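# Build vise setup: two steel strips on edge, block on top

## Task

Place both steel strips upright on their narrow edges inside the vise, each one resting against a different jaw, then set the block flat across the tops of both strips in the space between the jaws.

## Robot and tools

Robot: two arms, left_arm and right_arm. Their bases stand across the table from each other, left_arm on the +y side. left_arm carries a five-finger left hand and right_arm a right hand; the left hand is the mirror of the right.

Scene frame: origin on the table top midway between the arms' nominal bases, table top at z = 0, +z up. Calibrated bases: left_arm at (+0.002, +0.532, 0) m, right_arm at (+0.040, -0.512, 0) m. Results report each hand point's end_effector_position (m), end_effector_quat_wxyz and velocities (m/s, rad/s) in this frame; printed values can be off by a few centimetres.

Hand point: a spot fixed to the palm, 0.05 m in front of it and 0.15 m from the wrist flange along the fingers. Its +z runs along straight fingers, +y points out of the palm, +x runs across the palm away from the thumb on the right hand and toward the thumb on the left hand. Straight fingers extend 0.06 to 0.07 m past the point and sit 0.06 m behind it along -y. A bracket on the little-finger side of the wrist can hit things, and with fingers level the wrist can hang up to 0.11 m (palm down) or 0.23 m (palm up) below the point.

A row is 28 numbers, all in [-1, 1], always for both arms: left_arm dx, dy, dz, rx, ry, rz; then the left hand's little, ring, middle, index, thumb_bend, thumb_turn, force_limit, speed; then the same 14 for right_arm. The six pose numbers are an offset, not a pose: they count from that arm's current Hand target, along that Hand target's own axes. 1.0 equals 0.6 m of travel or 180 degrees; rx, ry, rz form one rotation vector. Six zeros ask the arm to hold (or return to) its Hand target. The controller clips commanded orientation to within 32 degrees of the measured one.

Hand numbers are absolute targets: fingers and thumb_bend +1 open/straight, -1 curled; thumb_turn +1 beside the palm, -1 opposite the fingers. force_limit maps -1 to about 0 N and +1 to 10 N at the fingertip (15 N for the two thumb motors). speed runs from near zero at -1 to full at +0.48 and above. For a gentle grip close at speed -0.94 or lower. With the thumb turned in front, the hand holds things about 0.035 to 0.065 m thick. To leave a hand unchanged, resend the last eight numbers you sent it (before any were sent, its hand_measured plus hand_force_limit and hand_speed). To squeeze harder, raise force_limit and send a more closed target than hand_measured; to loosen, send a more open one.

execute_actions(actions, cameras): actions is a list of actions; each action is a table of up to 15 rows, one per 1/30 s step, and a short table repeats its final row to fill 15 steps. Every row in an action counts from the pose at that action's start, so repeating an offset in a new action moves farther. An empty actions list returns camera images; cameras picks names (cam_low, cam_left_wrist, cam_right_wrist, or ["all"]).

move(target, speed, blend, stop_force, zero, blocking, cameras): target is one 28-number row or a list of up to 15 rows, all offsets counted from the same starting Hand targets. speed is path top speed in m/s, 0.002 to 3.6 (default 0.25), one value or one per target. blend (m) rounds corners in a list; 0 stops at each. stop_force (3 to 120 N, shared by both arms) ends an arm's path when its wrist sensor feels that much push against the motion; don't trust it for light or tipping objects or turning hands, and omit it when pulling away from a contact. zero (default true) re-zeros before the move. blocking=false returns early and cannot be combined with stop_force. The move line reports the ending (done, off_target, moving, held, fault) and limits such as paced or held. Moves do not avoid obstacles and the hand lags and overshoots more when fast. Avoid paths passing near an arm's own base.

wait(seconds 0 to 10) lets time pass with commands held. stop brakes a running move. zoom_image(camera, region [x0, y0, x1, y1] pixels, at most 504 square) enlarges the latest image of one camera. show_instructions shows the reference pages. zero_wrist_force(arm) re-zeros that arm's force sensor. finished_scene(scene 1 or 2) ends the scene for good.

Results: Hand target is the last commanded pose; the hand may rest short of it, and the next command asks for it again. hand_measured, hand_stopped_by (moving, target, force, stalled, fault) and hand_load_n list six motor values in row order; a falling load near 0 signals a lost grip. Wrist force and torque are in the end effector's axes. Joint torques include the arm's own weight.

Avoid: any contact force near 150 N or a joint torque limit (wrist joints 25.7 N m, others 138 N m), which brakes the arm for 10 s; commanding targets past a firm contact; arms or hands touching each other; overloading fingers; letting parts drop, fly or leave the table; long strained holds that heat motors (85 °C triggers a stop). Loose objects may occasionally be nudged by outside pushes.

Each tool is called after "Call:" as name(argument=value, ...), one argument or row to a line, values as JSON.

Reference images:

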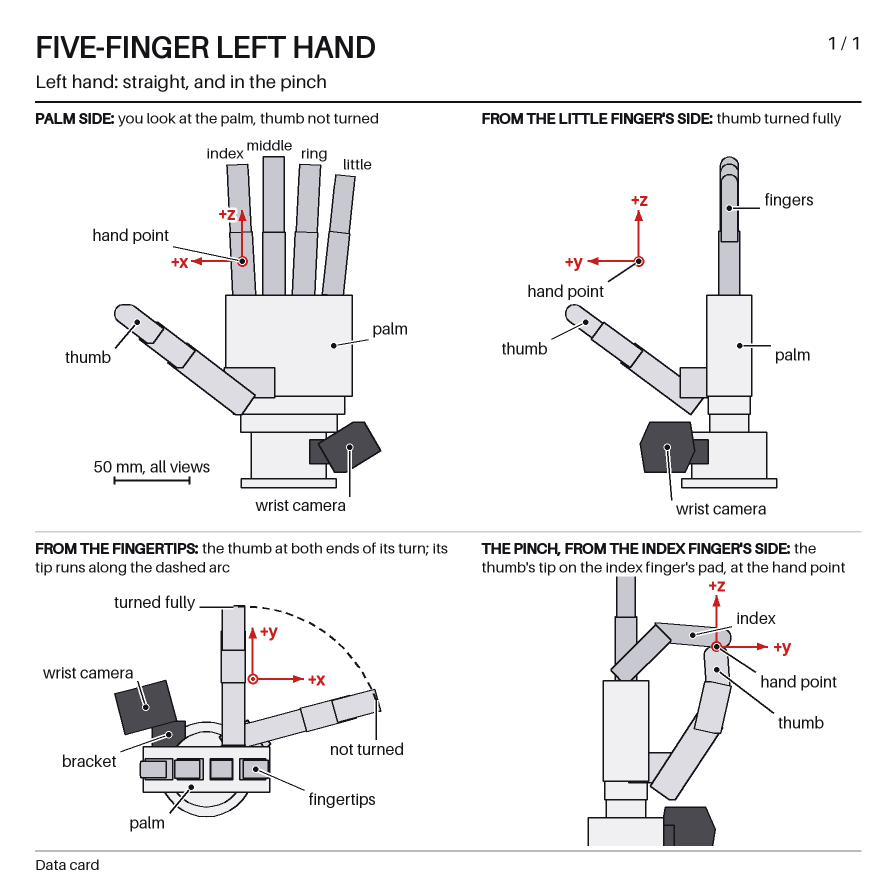

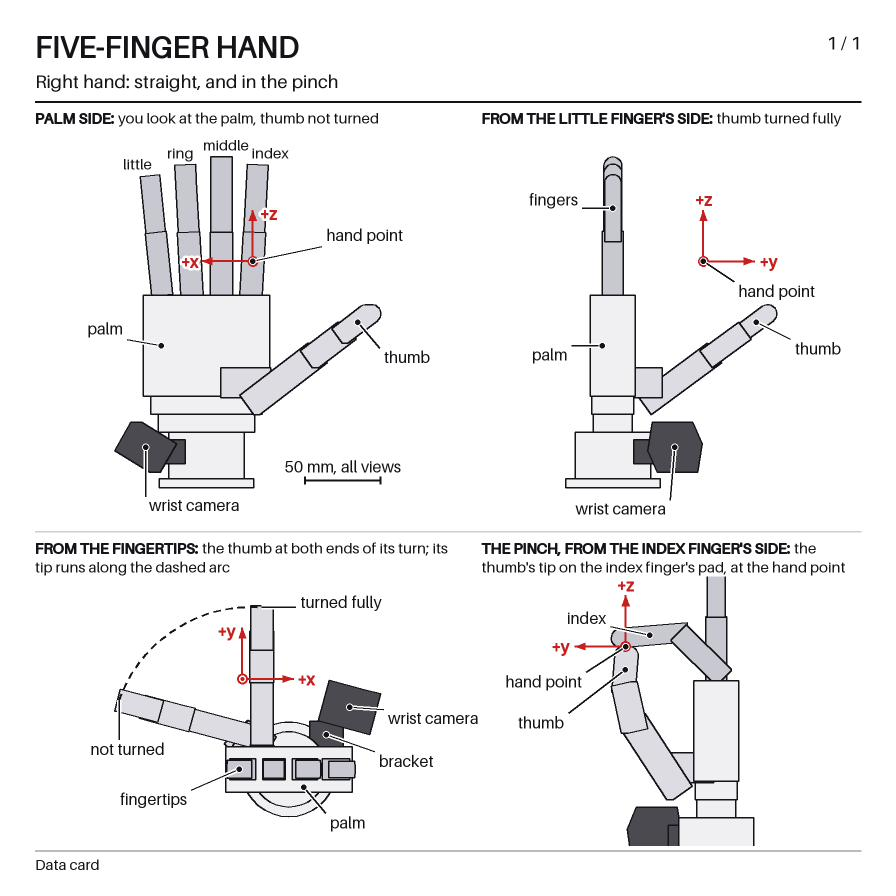

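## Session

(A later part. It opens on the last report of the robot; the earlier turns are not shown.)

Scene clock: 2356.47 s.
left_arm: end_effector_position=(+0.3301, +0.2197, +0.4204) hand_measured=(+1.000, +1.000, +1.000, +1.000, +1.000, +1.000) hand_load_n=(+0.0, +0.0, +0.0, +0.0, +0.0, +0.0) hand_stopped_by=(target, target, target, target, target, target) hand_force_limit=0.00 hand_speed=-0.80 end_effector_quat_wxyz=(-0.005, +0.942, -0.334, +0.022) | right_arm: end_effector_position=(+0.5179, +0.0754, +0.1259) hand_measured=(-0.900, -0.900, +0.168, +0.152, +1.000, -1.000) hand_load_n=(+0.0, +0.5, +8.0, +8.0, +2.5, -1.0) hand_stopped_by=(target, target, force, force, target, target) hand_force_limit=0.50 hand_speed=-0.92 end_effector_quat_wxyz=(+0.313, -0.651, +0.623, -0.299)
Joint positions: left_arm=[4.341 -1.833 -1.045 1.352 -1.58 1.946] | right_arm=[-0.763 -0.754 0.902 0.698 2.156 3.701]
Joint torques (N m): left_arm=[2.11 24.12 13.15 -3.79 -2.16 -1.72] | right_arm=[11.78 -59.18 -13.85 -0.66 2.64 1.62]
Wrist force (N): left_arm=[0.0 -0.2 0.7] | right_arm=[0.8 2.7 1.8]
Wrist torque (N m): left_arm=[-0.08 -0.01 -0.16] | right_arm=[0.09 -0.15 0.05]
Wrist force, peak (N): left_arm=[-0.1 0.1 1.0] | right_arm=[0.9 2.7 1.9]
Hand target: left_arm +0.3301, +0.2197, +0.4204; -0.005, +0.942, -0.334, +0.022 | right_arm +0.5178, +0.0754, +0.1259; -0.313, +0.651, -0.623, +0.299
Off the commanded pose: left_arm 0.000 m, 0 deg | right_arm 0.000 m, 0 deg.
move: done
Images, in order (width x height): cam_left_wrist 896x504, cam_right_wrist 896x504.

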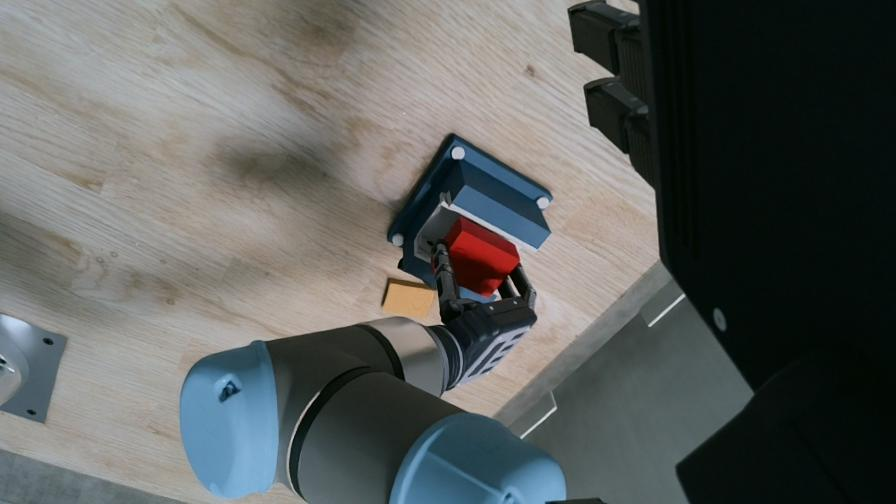

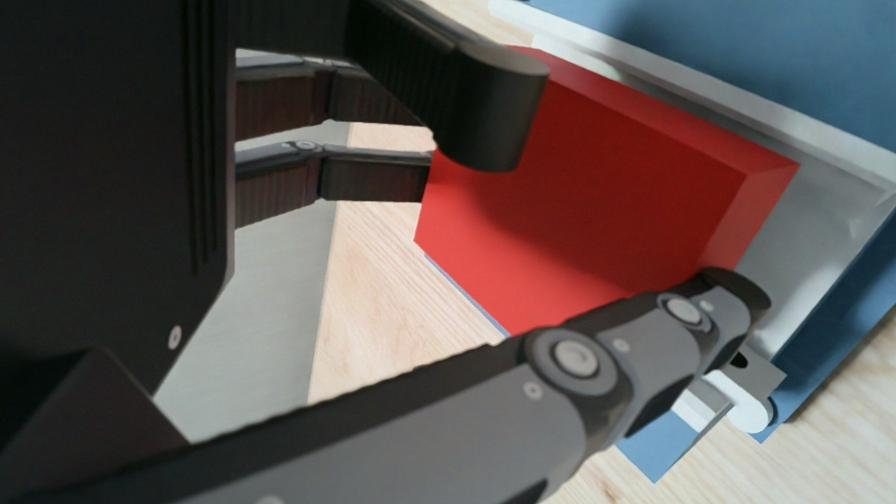

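Call:
move(
  target=[
    [0,0,0,0,0,0,1,1,1,1,1,1,0,-0.8,0.0008,0,0,0,0,0,-0.9,-0.9,-0.1,-0.1,1,-1,0.5,-0.92],
    [0,0,0,0,0,0,1,1,1,1,1,1,0,-0.8,0.0008,0.0116,0.0093,0,0,0,-0.9,-0.9,-0.1,-0.1,1,-1,0.5,-0.92],
  ],
  speed=0.008,
  stop_force=3,
  cameras=["cam_right_wrist","cam_left_wrist","cam_low"],
)

Call:
zoom_image(
  camera="cam_right_wrist",
  region=[500, 0, 896, 240],
)

Call:
zoom_image(
  camera="cam_left_wrist",
  region=[430, 190, 540, 280],
)

Call:
zoom_image(
  camera="cam_low",
  region=[260, 160, 420, 280],
)

Scene clock: 2396.07 s.
left_arm: end_effector_position=(+0.3301, +0.2197, +0.4204) hand_measured=(+1.000, +1.000, +1.000, +1.000, +1.000, +1.000) hand_load_n=(+0.0, +0.0, +0.0, +0.0, +0.0, +0.0) hand_stopped_by=(target, target, target, target, target, target) hand_force_limit=0.00 hand_speed=-0.80 end_effector_quat_wxyz=(-0.005, +0.942, -0.334, +0.022) | right_arm: end_effector_position=(+0.5179, +0.0750, +0.1170) hand_measured=(-0.900, -0.900, +0.168, +0.152, +1.000, -1.000) hand_load_n=(+0.0, +0.0, +8.5, +8.0, +2.5, -0.5) hand_stopped_by=(target, target, force, force, target, target) hand_force_limit=0.50 hand_speed=-0.92 end_effector_quat_wxyz=(+0.313, -0.651, +0.623, -0.299)
Joint positions: left_arm=[4.341 -1.833 -1.045 1.352 -1.58 1.946] | right_arm=[-0.764 -0.751 0.92 0.678 2.156 3.7]
Joint torques (N m): left_arm=[1.69 22.96 13.98 -3.72 -2.02 -1.51] | right_arm=[-9.98 -38.57 -12.57 -0.57 -1.22 -1.7]
Wrist force (N): left_arm=[0.1 -0.3 0.5] | right_arm=[0.7 2.6 1.7]
Wrist torque (N m): left_arm=[-0.07 -0.03 -0.15] | right_arm=[0.09 -0.13 0.06]
Wrist force, peak (N): left_arm=[-0.2 0.1 0.9] | right_arm=[0.9 2.9 1.8]
Hand target: left_arm +0.3301, +0.2197, +0.4204; -0.005, +0.942, -0.334, +0.022 | right_arm +0.5179, +0.0750, +0.1170; -0.313, +0.651, -0.623, +0.299
Off the commanded pose: left_arm 0.000 m, 0 deg | right_arm 0.000 m, 0 deg.
move: done

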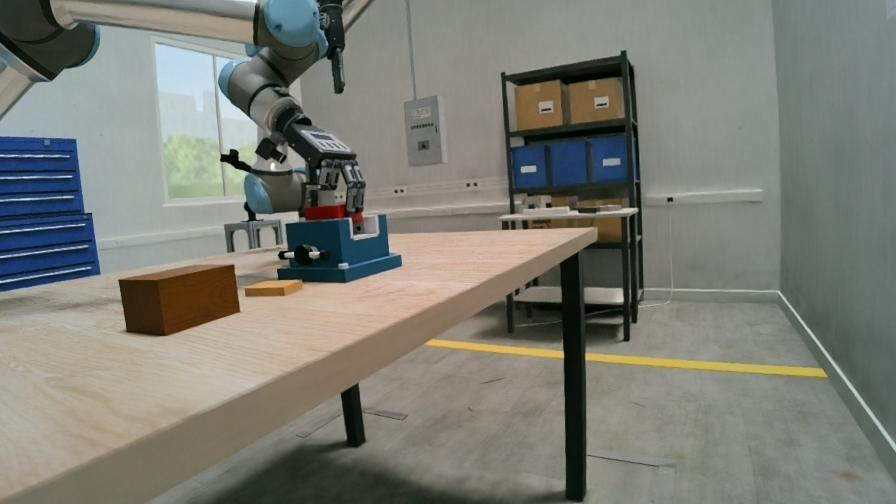

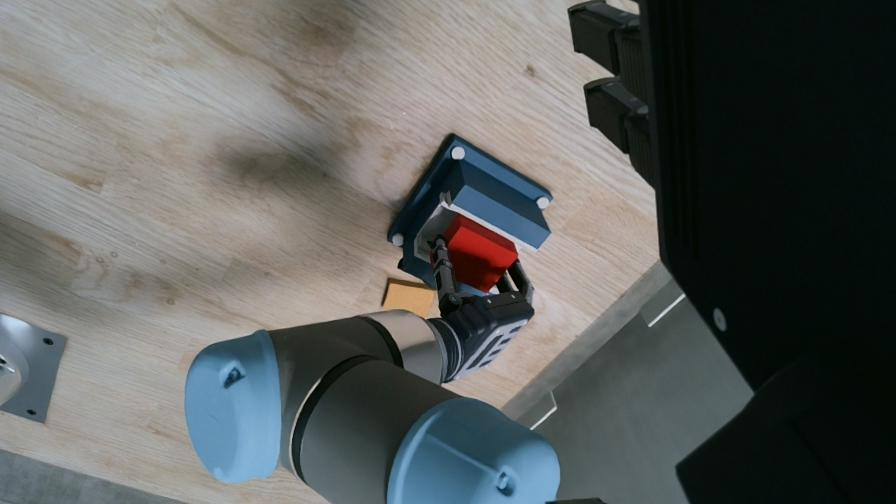

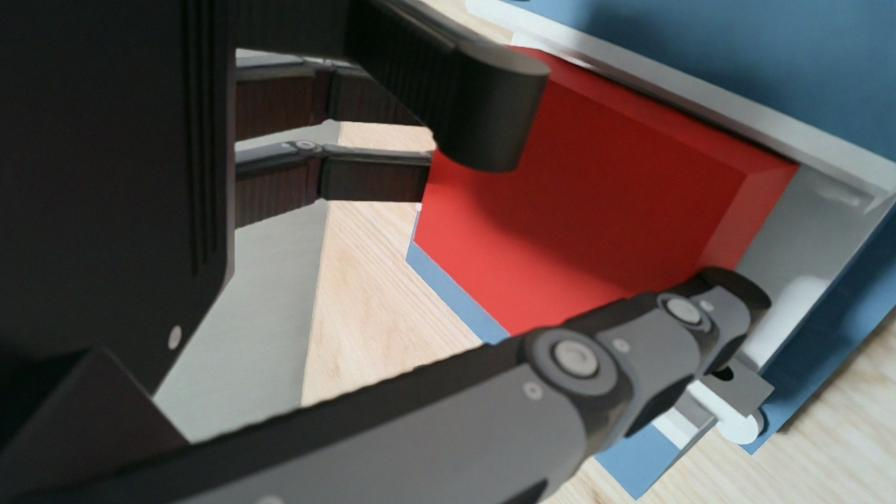

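Scaled by 1.273.

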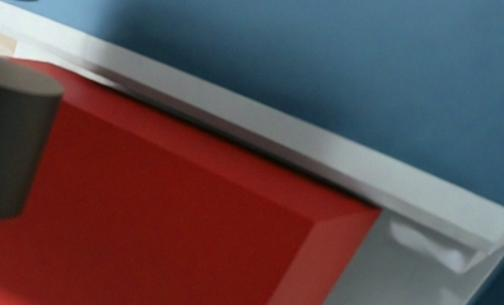

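Scaled by 4.582.

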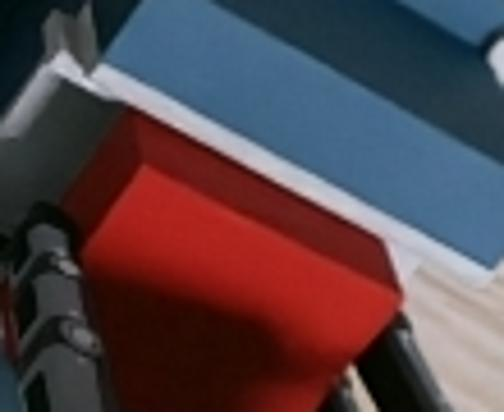

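Scaled by 3.150.

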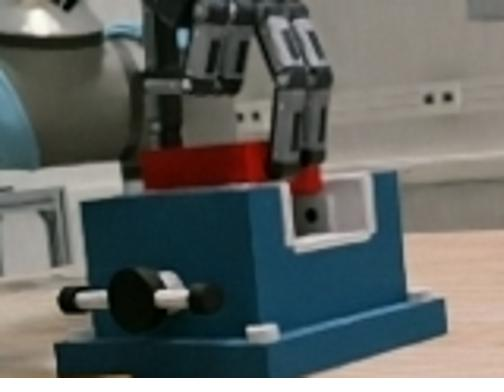

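Call:
move(
  target=[0,0,0,0,0,0,1,1,1,1,1,1,0,-0.8,0,0.0117,0.0094,0,0,0,-0.9,-0.9,-0.1,-0.1,1,-1,0.5,-0.92],
  speed=0.006,
  stop_force=3,
  cameras=["cam_right_wrist","cam_left_wrist","cam_low"],
)

Call:
zoom_image(
  camera="cam_right_wrist",
  region=[500, 0, 896, 240],
)

Call:
zoom_image(
  camera="cam_left_wrist",
  region=[430, 190, 540, 280],
)

Call:
zoom_image(
  camera="cam_low",
  region=[260, 160, 420, 280],
)

Scene clock: 2404.40 s.
left_arm: end_effector_position=(+0.3301, +0.2197, +0.4204) hand_measured=(+1.000, +1.000, +1.000, +1.000, +1.000, +1.000) hand_load_n=(+0.0, +0.0, +0.0, +0.0, +0.0, +0.0) hand_stopped_by=(target, target, target, target, target, target) hand_force_limit=0.00 hand_speed=-0.80 end_effector_quat_wxyz=(-0.005, +0.942, -0.334, +0.022) | right_arm: end_effector_position=(+0.5179, +0.0750, +0.1144) hand_measured=(-0.900, -0.900, +0.168, +0.152, +1.000, -1.000) hand_load_n=(+0.0, +0.0, +8.0, +7.5, +2.5, -1.0) hand_stopped_by=(target, target, force, force, target, target) hand_force_limit=0.50 hand_speed=-0.92 end_effector_quat_wxyz=(+0.313, -0.651, +0.623, -0.299)
Joint positions: left_arm=[4.341 -1.833 -1.045 1.352 -1.58 1.946] | right_arm=[-0.764 -0.749 0.925 0.672 2.156 3.7]
Joint torques (N m): left_arm=[1.22 24.11 13.43 -3.84 -2.18 -1.6] | right_arm=[-7.87 -52.24 -30.26 2 -1.12 -1.25]
Wrist force (N): left_arm=[-0.2 -0.1 0.5] | right_arm=[0.7 -0.9 -0.5]
Wrist torque (N m): left_arm=[-0.04 0.02 -0.18] | right_arm=[-0.16 -0.11 0.01]
Wrist force, peak (N): left_arm=[-0.1 0.0 1.0] | right_arm=[0.6 -6.0 -3.8]
Hand target: left_arm +0.3301, +0.2197, +0.4204; -0.005, +0.942, -0.334, +0.022 | right_arm +0.5179, +0.0750, +0.1144; -0.313, +0.651, -0.623, +0.299 (not the last commanded pose)
Off the commanded pose: left_arm 0.000 m, 0 deg | right_arm 0.006 m, 0 deg.
move: contact (right_arm)

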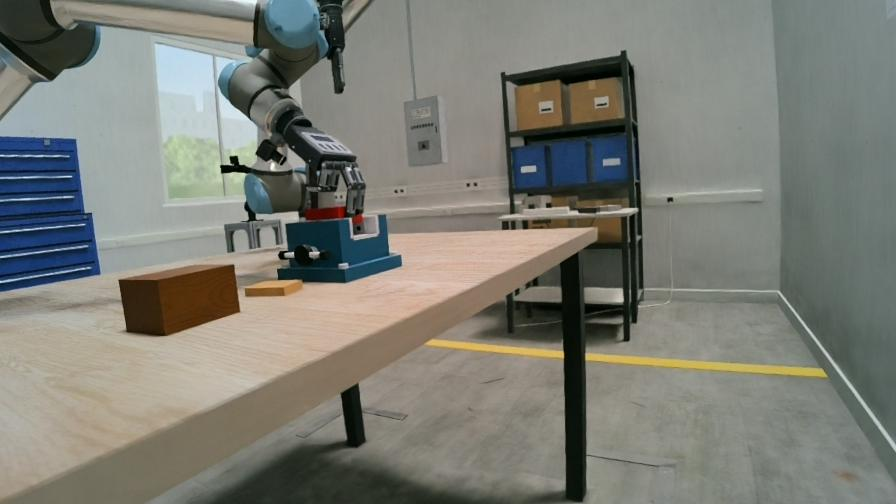

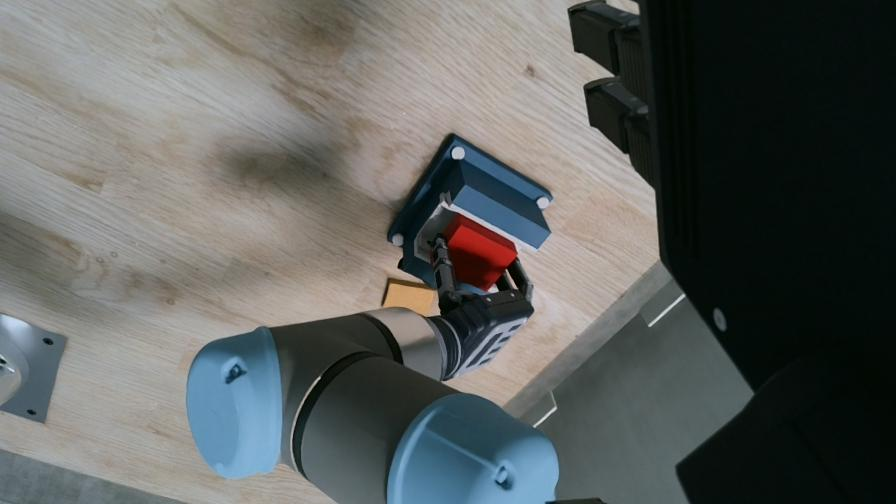

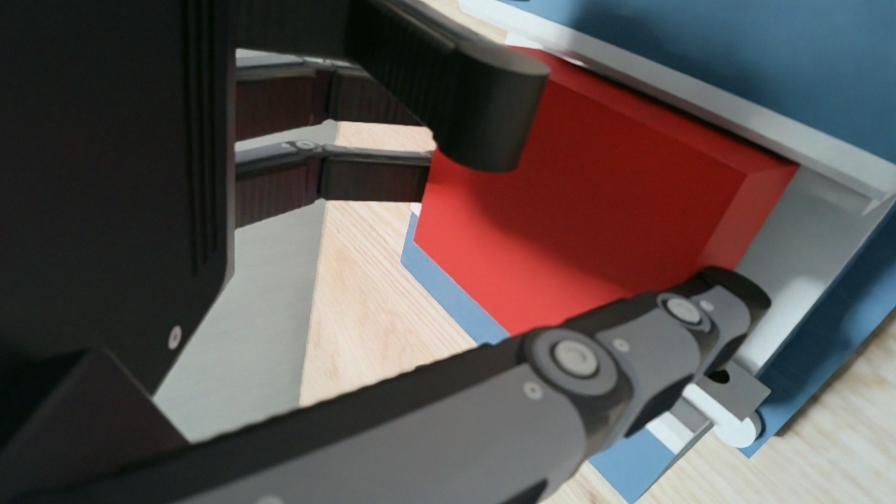

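Scaled by 1.273.

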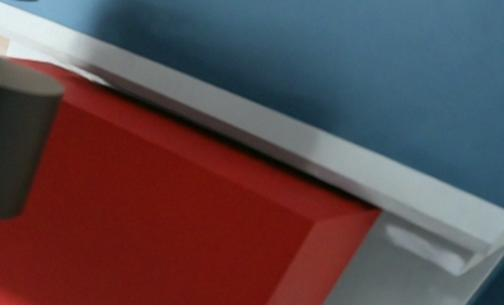

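Scaled by 4.582.

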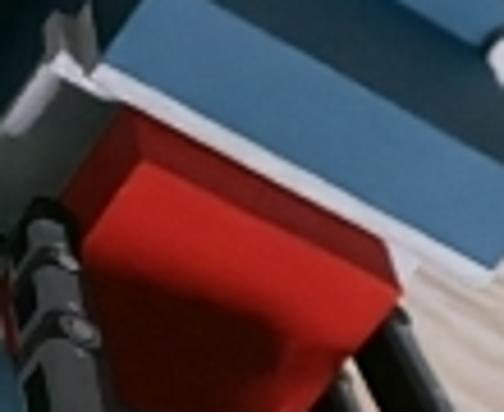

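Scaled by 3.150.

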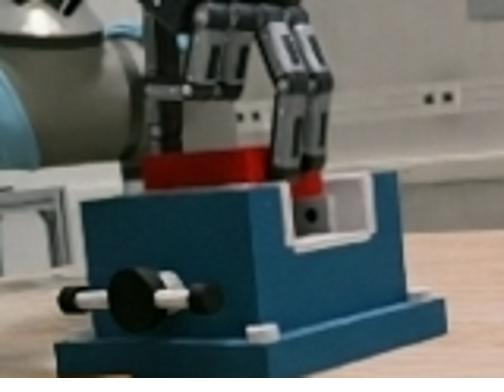

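Call:
move(
  target=[0,0,0,0,0,0,1,1,1,1,1,1,0,-0.8,0,0,0,0,0,0,-0.9,-0.9,0.3,0.3,1,-1,0.5,-0.9],
  speed=0.01,
  cameras=["cam_right_wrist","cam_left_wrist","cam_low"],
)

Call:
zoom_image(
  camera="cam_right_wrist",
  region=[500, 0, 896, 240],
)

Call:
zoom_image(
  camera="cam_left_wrist",
  region=[430, 190, 540, 280],
)

Call:
zoom_image(
  camera="cam_low",
  region=[260, 160, 420, 280],
)

Scene clock: 2412.50 s.
left_arm: end_effector_position=(+0.3301, +0.2197, +0.4204) hand_measured=(+1.000, +1.000, +1.000, +1.000, +1.000, +1.000) hand_load_n=(+0.0, -0.5, +0.0, +0.0, +0.0, +0.0) hand_stopped_by=(target, target, target, target, target, target) hand_force_limit=0.00 hand_speed=-0.80 end_effector_quat_wxyz=(-0.005, +0.942, -0.334, +0.022) | right_arm: end_effector_position=(+0.5179, +0.0750, +0.1144) hand_measured=(-0.900, -0.900, +0.300, +0.300, +1.000, -1.000) hand_load_n=(+0.0, +0.0, +0.0, +0.0, +0.0, +0.0) hand_stopped_by=(target, target, target, target, target, target) hand_force_limit=0.50 hand_speed=-0.90 end_effector_quat_wxyz=(+0.313, -0.651, +0.623, -0.299)
Joint positions: left_arm=[4.341 -1.833 -1.045 1.352 -1.58 1.946] | right_arm=[-0.764 -0.749 0.925 0.672 2.156 3.7]
Joint torques (N m): left_arm=[1.42 23.31 13.77 -3.75 -2.13 -1.62] | right_arm=[-1.64 -53.66 -28.46 0.74 -0.57 -0.39]
Wrist force (N): left_arm=[-0.1 0.0 0.8] | right_arm=[0.8 0.1 -0.2]
Wrist torque (N m): left_arm=[-0.03 0.02 -0.18] | right_arm=[0.02 -0.12 0.04]
Wrist force, peak (N): left_arm=[-0.2 -0.3 0.9] | right_arm=[1.0 -1.3 -3.0]
Hand target: left_arm +0.3301, +0.2197, +0.4204; -0.005, +0.942, -0.334, +0.022 | right_arm +0.5179, +0.0750, +0.1144; -0.313, +0.651, -0.623, +0.299
Off the commanded pose: left_arm 0.000 m, 0 deg | right_arm 0.000 m, 0 deg.
move: done

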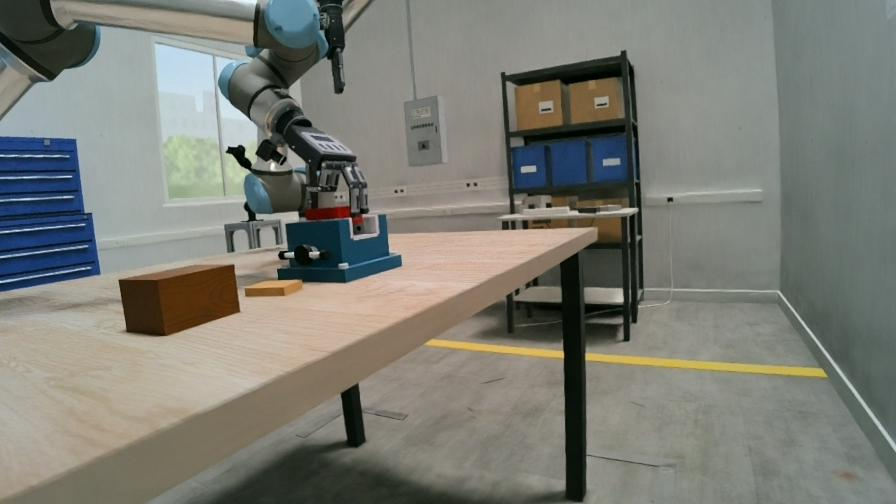

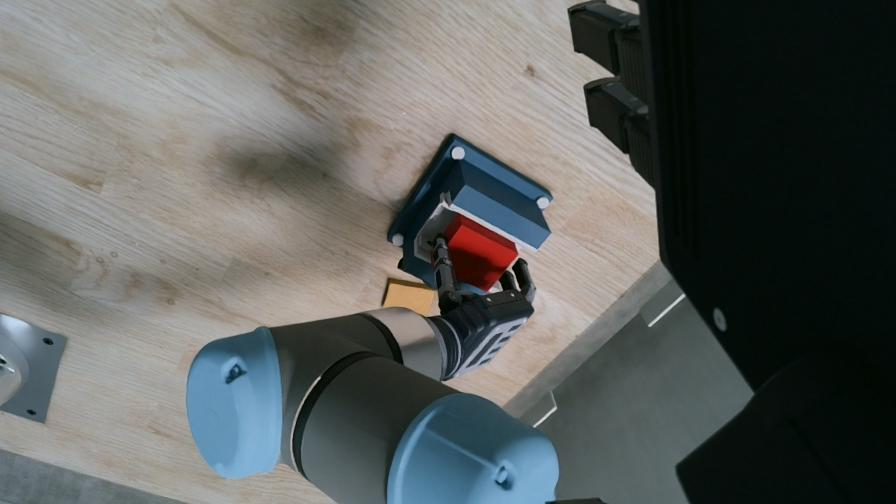

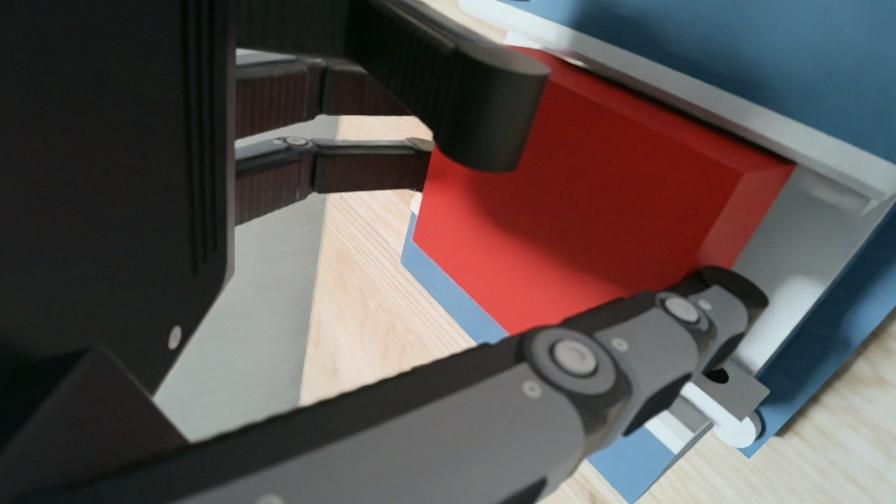

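Scaled by 1.273.

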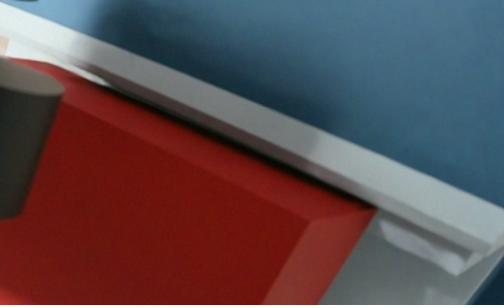

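Scaled by 4.582.

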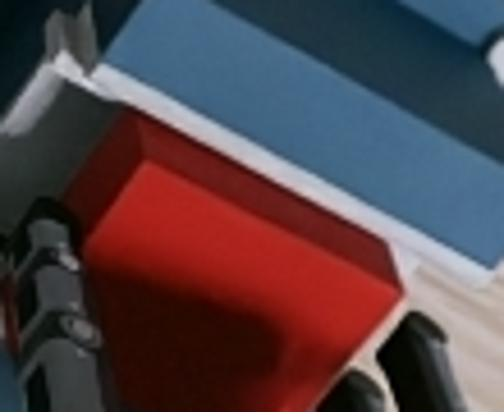

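Scaled by 3.150.

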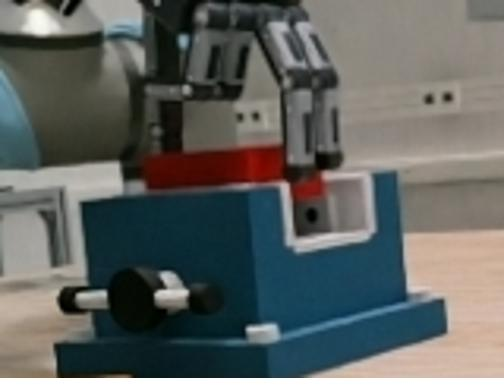

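Call:
move(
  target=[
    [0,0,0,0,0,0,1,1,1,1,1,1,0,-0.8,0,0.0042,-0.0052,0,0,0,-0.9,-0.9,0.3,0.3,1,-1,0.5,-0.9],
    [0,0,0,0,0,0,1,1,1,1,1,1,0,-0.8,0,-0.0738,-0.0676,0,0,0,-0.9,-0.9,0.3,0.3,1,-1,0.5,-0.9],
  ],
  speed=[0.01,0.03],
  cameras=["cam_right_wrist","cam_left_wrist","cam_low"],
)

Call:
zoom_image(
  camera="cam_right_wrist",
  region=[500, 0, 896, 400],
)

Call:
zoom_image(
  camera="cam_left_wrist",
  region=[385, 170, 545, 310],
)

Call:
zoom_image(
  camera="cam_low",
  region=[260, 180, 420, 280],
)

Scene clock: 2424.27 s.
left_arm: end_effector_position=(+0.3301, +0.2197, +0.4204) hand_measured=(+1.000, +1.000, +1.000, +1.000, +1.000, +1.000) hand_load_n=(+0.5, +0.0, +0.0, +0.0, +0.0, +0.0) hand_stopped_by=(target, target, target, target, target, target) hand_force_limit=0.00 hand_speed=-0.80 end_effector_quat_wxyz=(-0.005, +0.942, -0.334, +0.022) | right_arm: end_effector_position=(+0.5139, +0.0748, +0.1743) hand_measured=(-0.900, -0.900, +0.300, +0.300, +1.000, -1.000) hand_load_n=(+0.0, +0.0, +0.0, +0.0, +0.0, +0.0) hand_stopped_by=(target, target, target, target, target, target) hand_force_limit=0.50 hand_speed=-0.90 end_effector_quat_wxyz=(+0.313, -0.651, +0.623, -0.299)
Joint positions: left_arm=[4.341 -1.833 -1.045 1.352 -1.58 1.946] | right_arm=[-0.759 -0.776 0.818 0.807 2.159 3.704]
Joint torques (N m): left_arm=[1.86 23.76 13.73 -3.72 -2.11 -1.71] | right_arm=[8.79 -52.85 -29.4 2.13 0.67 0.49]
Wrist force (N): left_arm=[0.0 -0.3 0.6] | right_arm=[0.8 0.1 -0.2]
Wrist torque (N m): left_arm=[-0.07 -0.02 -0.15] | right_arm=[0.01 -0.12 0.02]
Wrist force, peak (N): left_arm=[-0.2 -0.1 1.0] | right_arm=[1.0 -0.1 -0.4]
Hand target: left_arm +0.3301, +0.2197, +0.4204; -0.005, +0.942, -0.334, +0.022 | right_arm +0.5139, +0.0748, +0.1743; -0.313, +0.651, -0.623, +0.299
Off the commanded pose: left_arm 0.000 m, 0 deg | right_arm 0.000 m, 0 deg.
move: done

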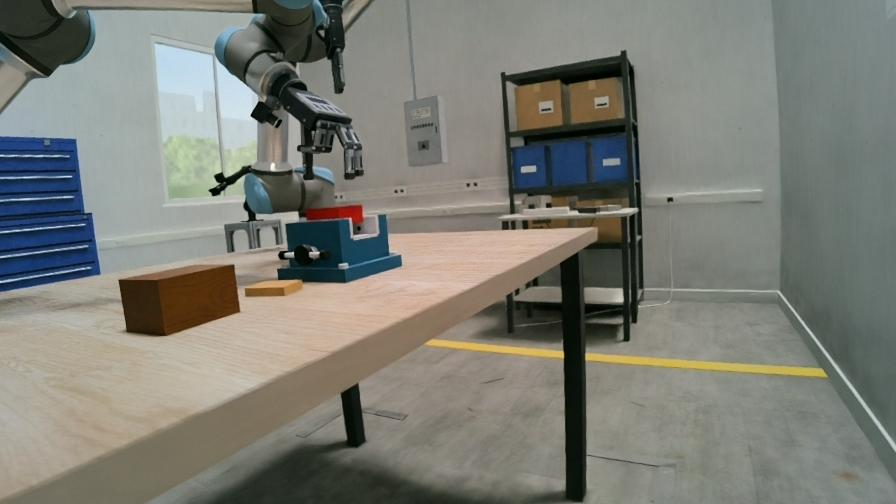

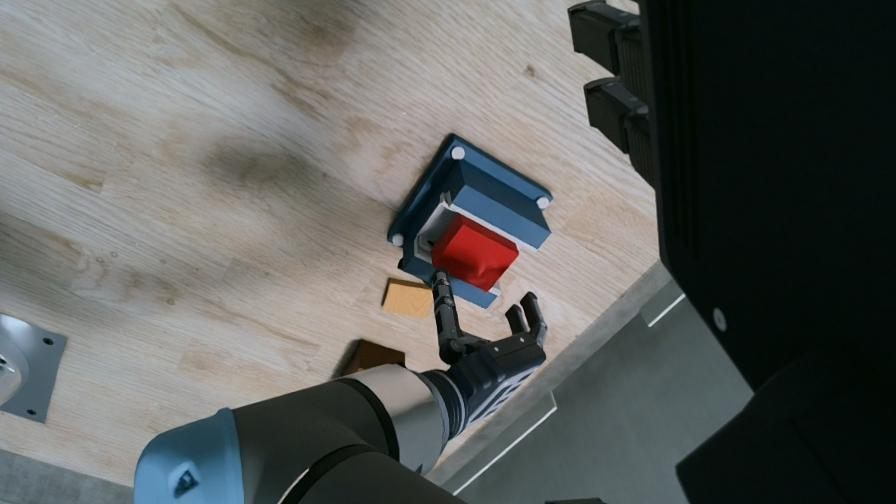

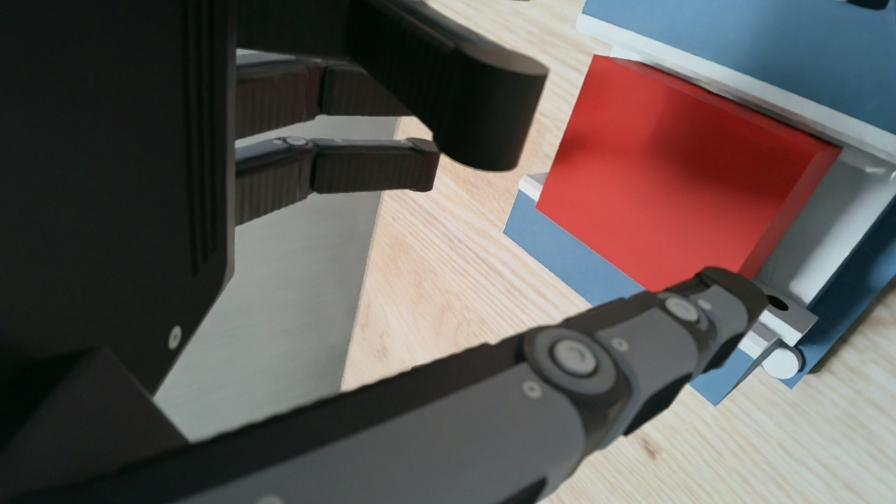

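Scaled by 1.260.

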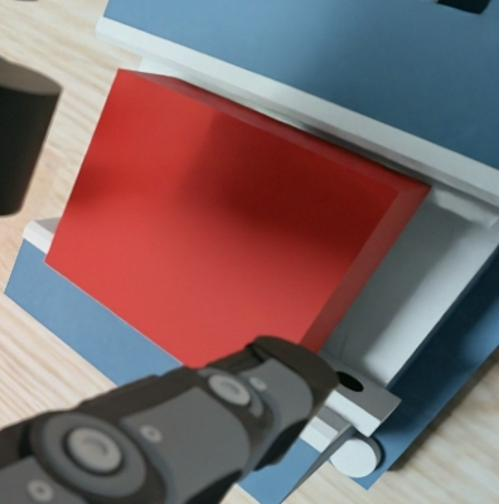

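Scaled by 3.150.

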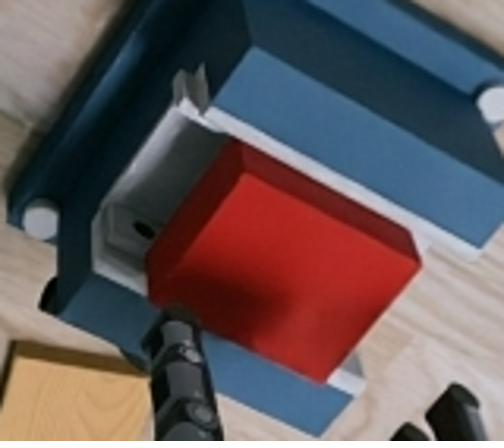

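Scaled by 3.150.

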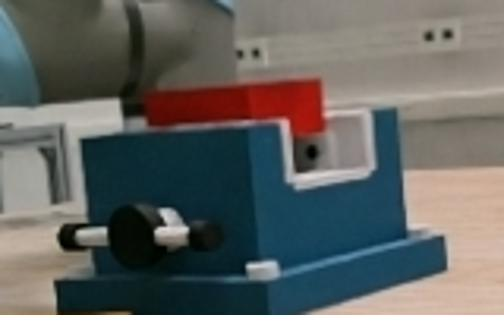

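Call:
finished_scene(
  scene=1,
)

The scene is finished: the task was done.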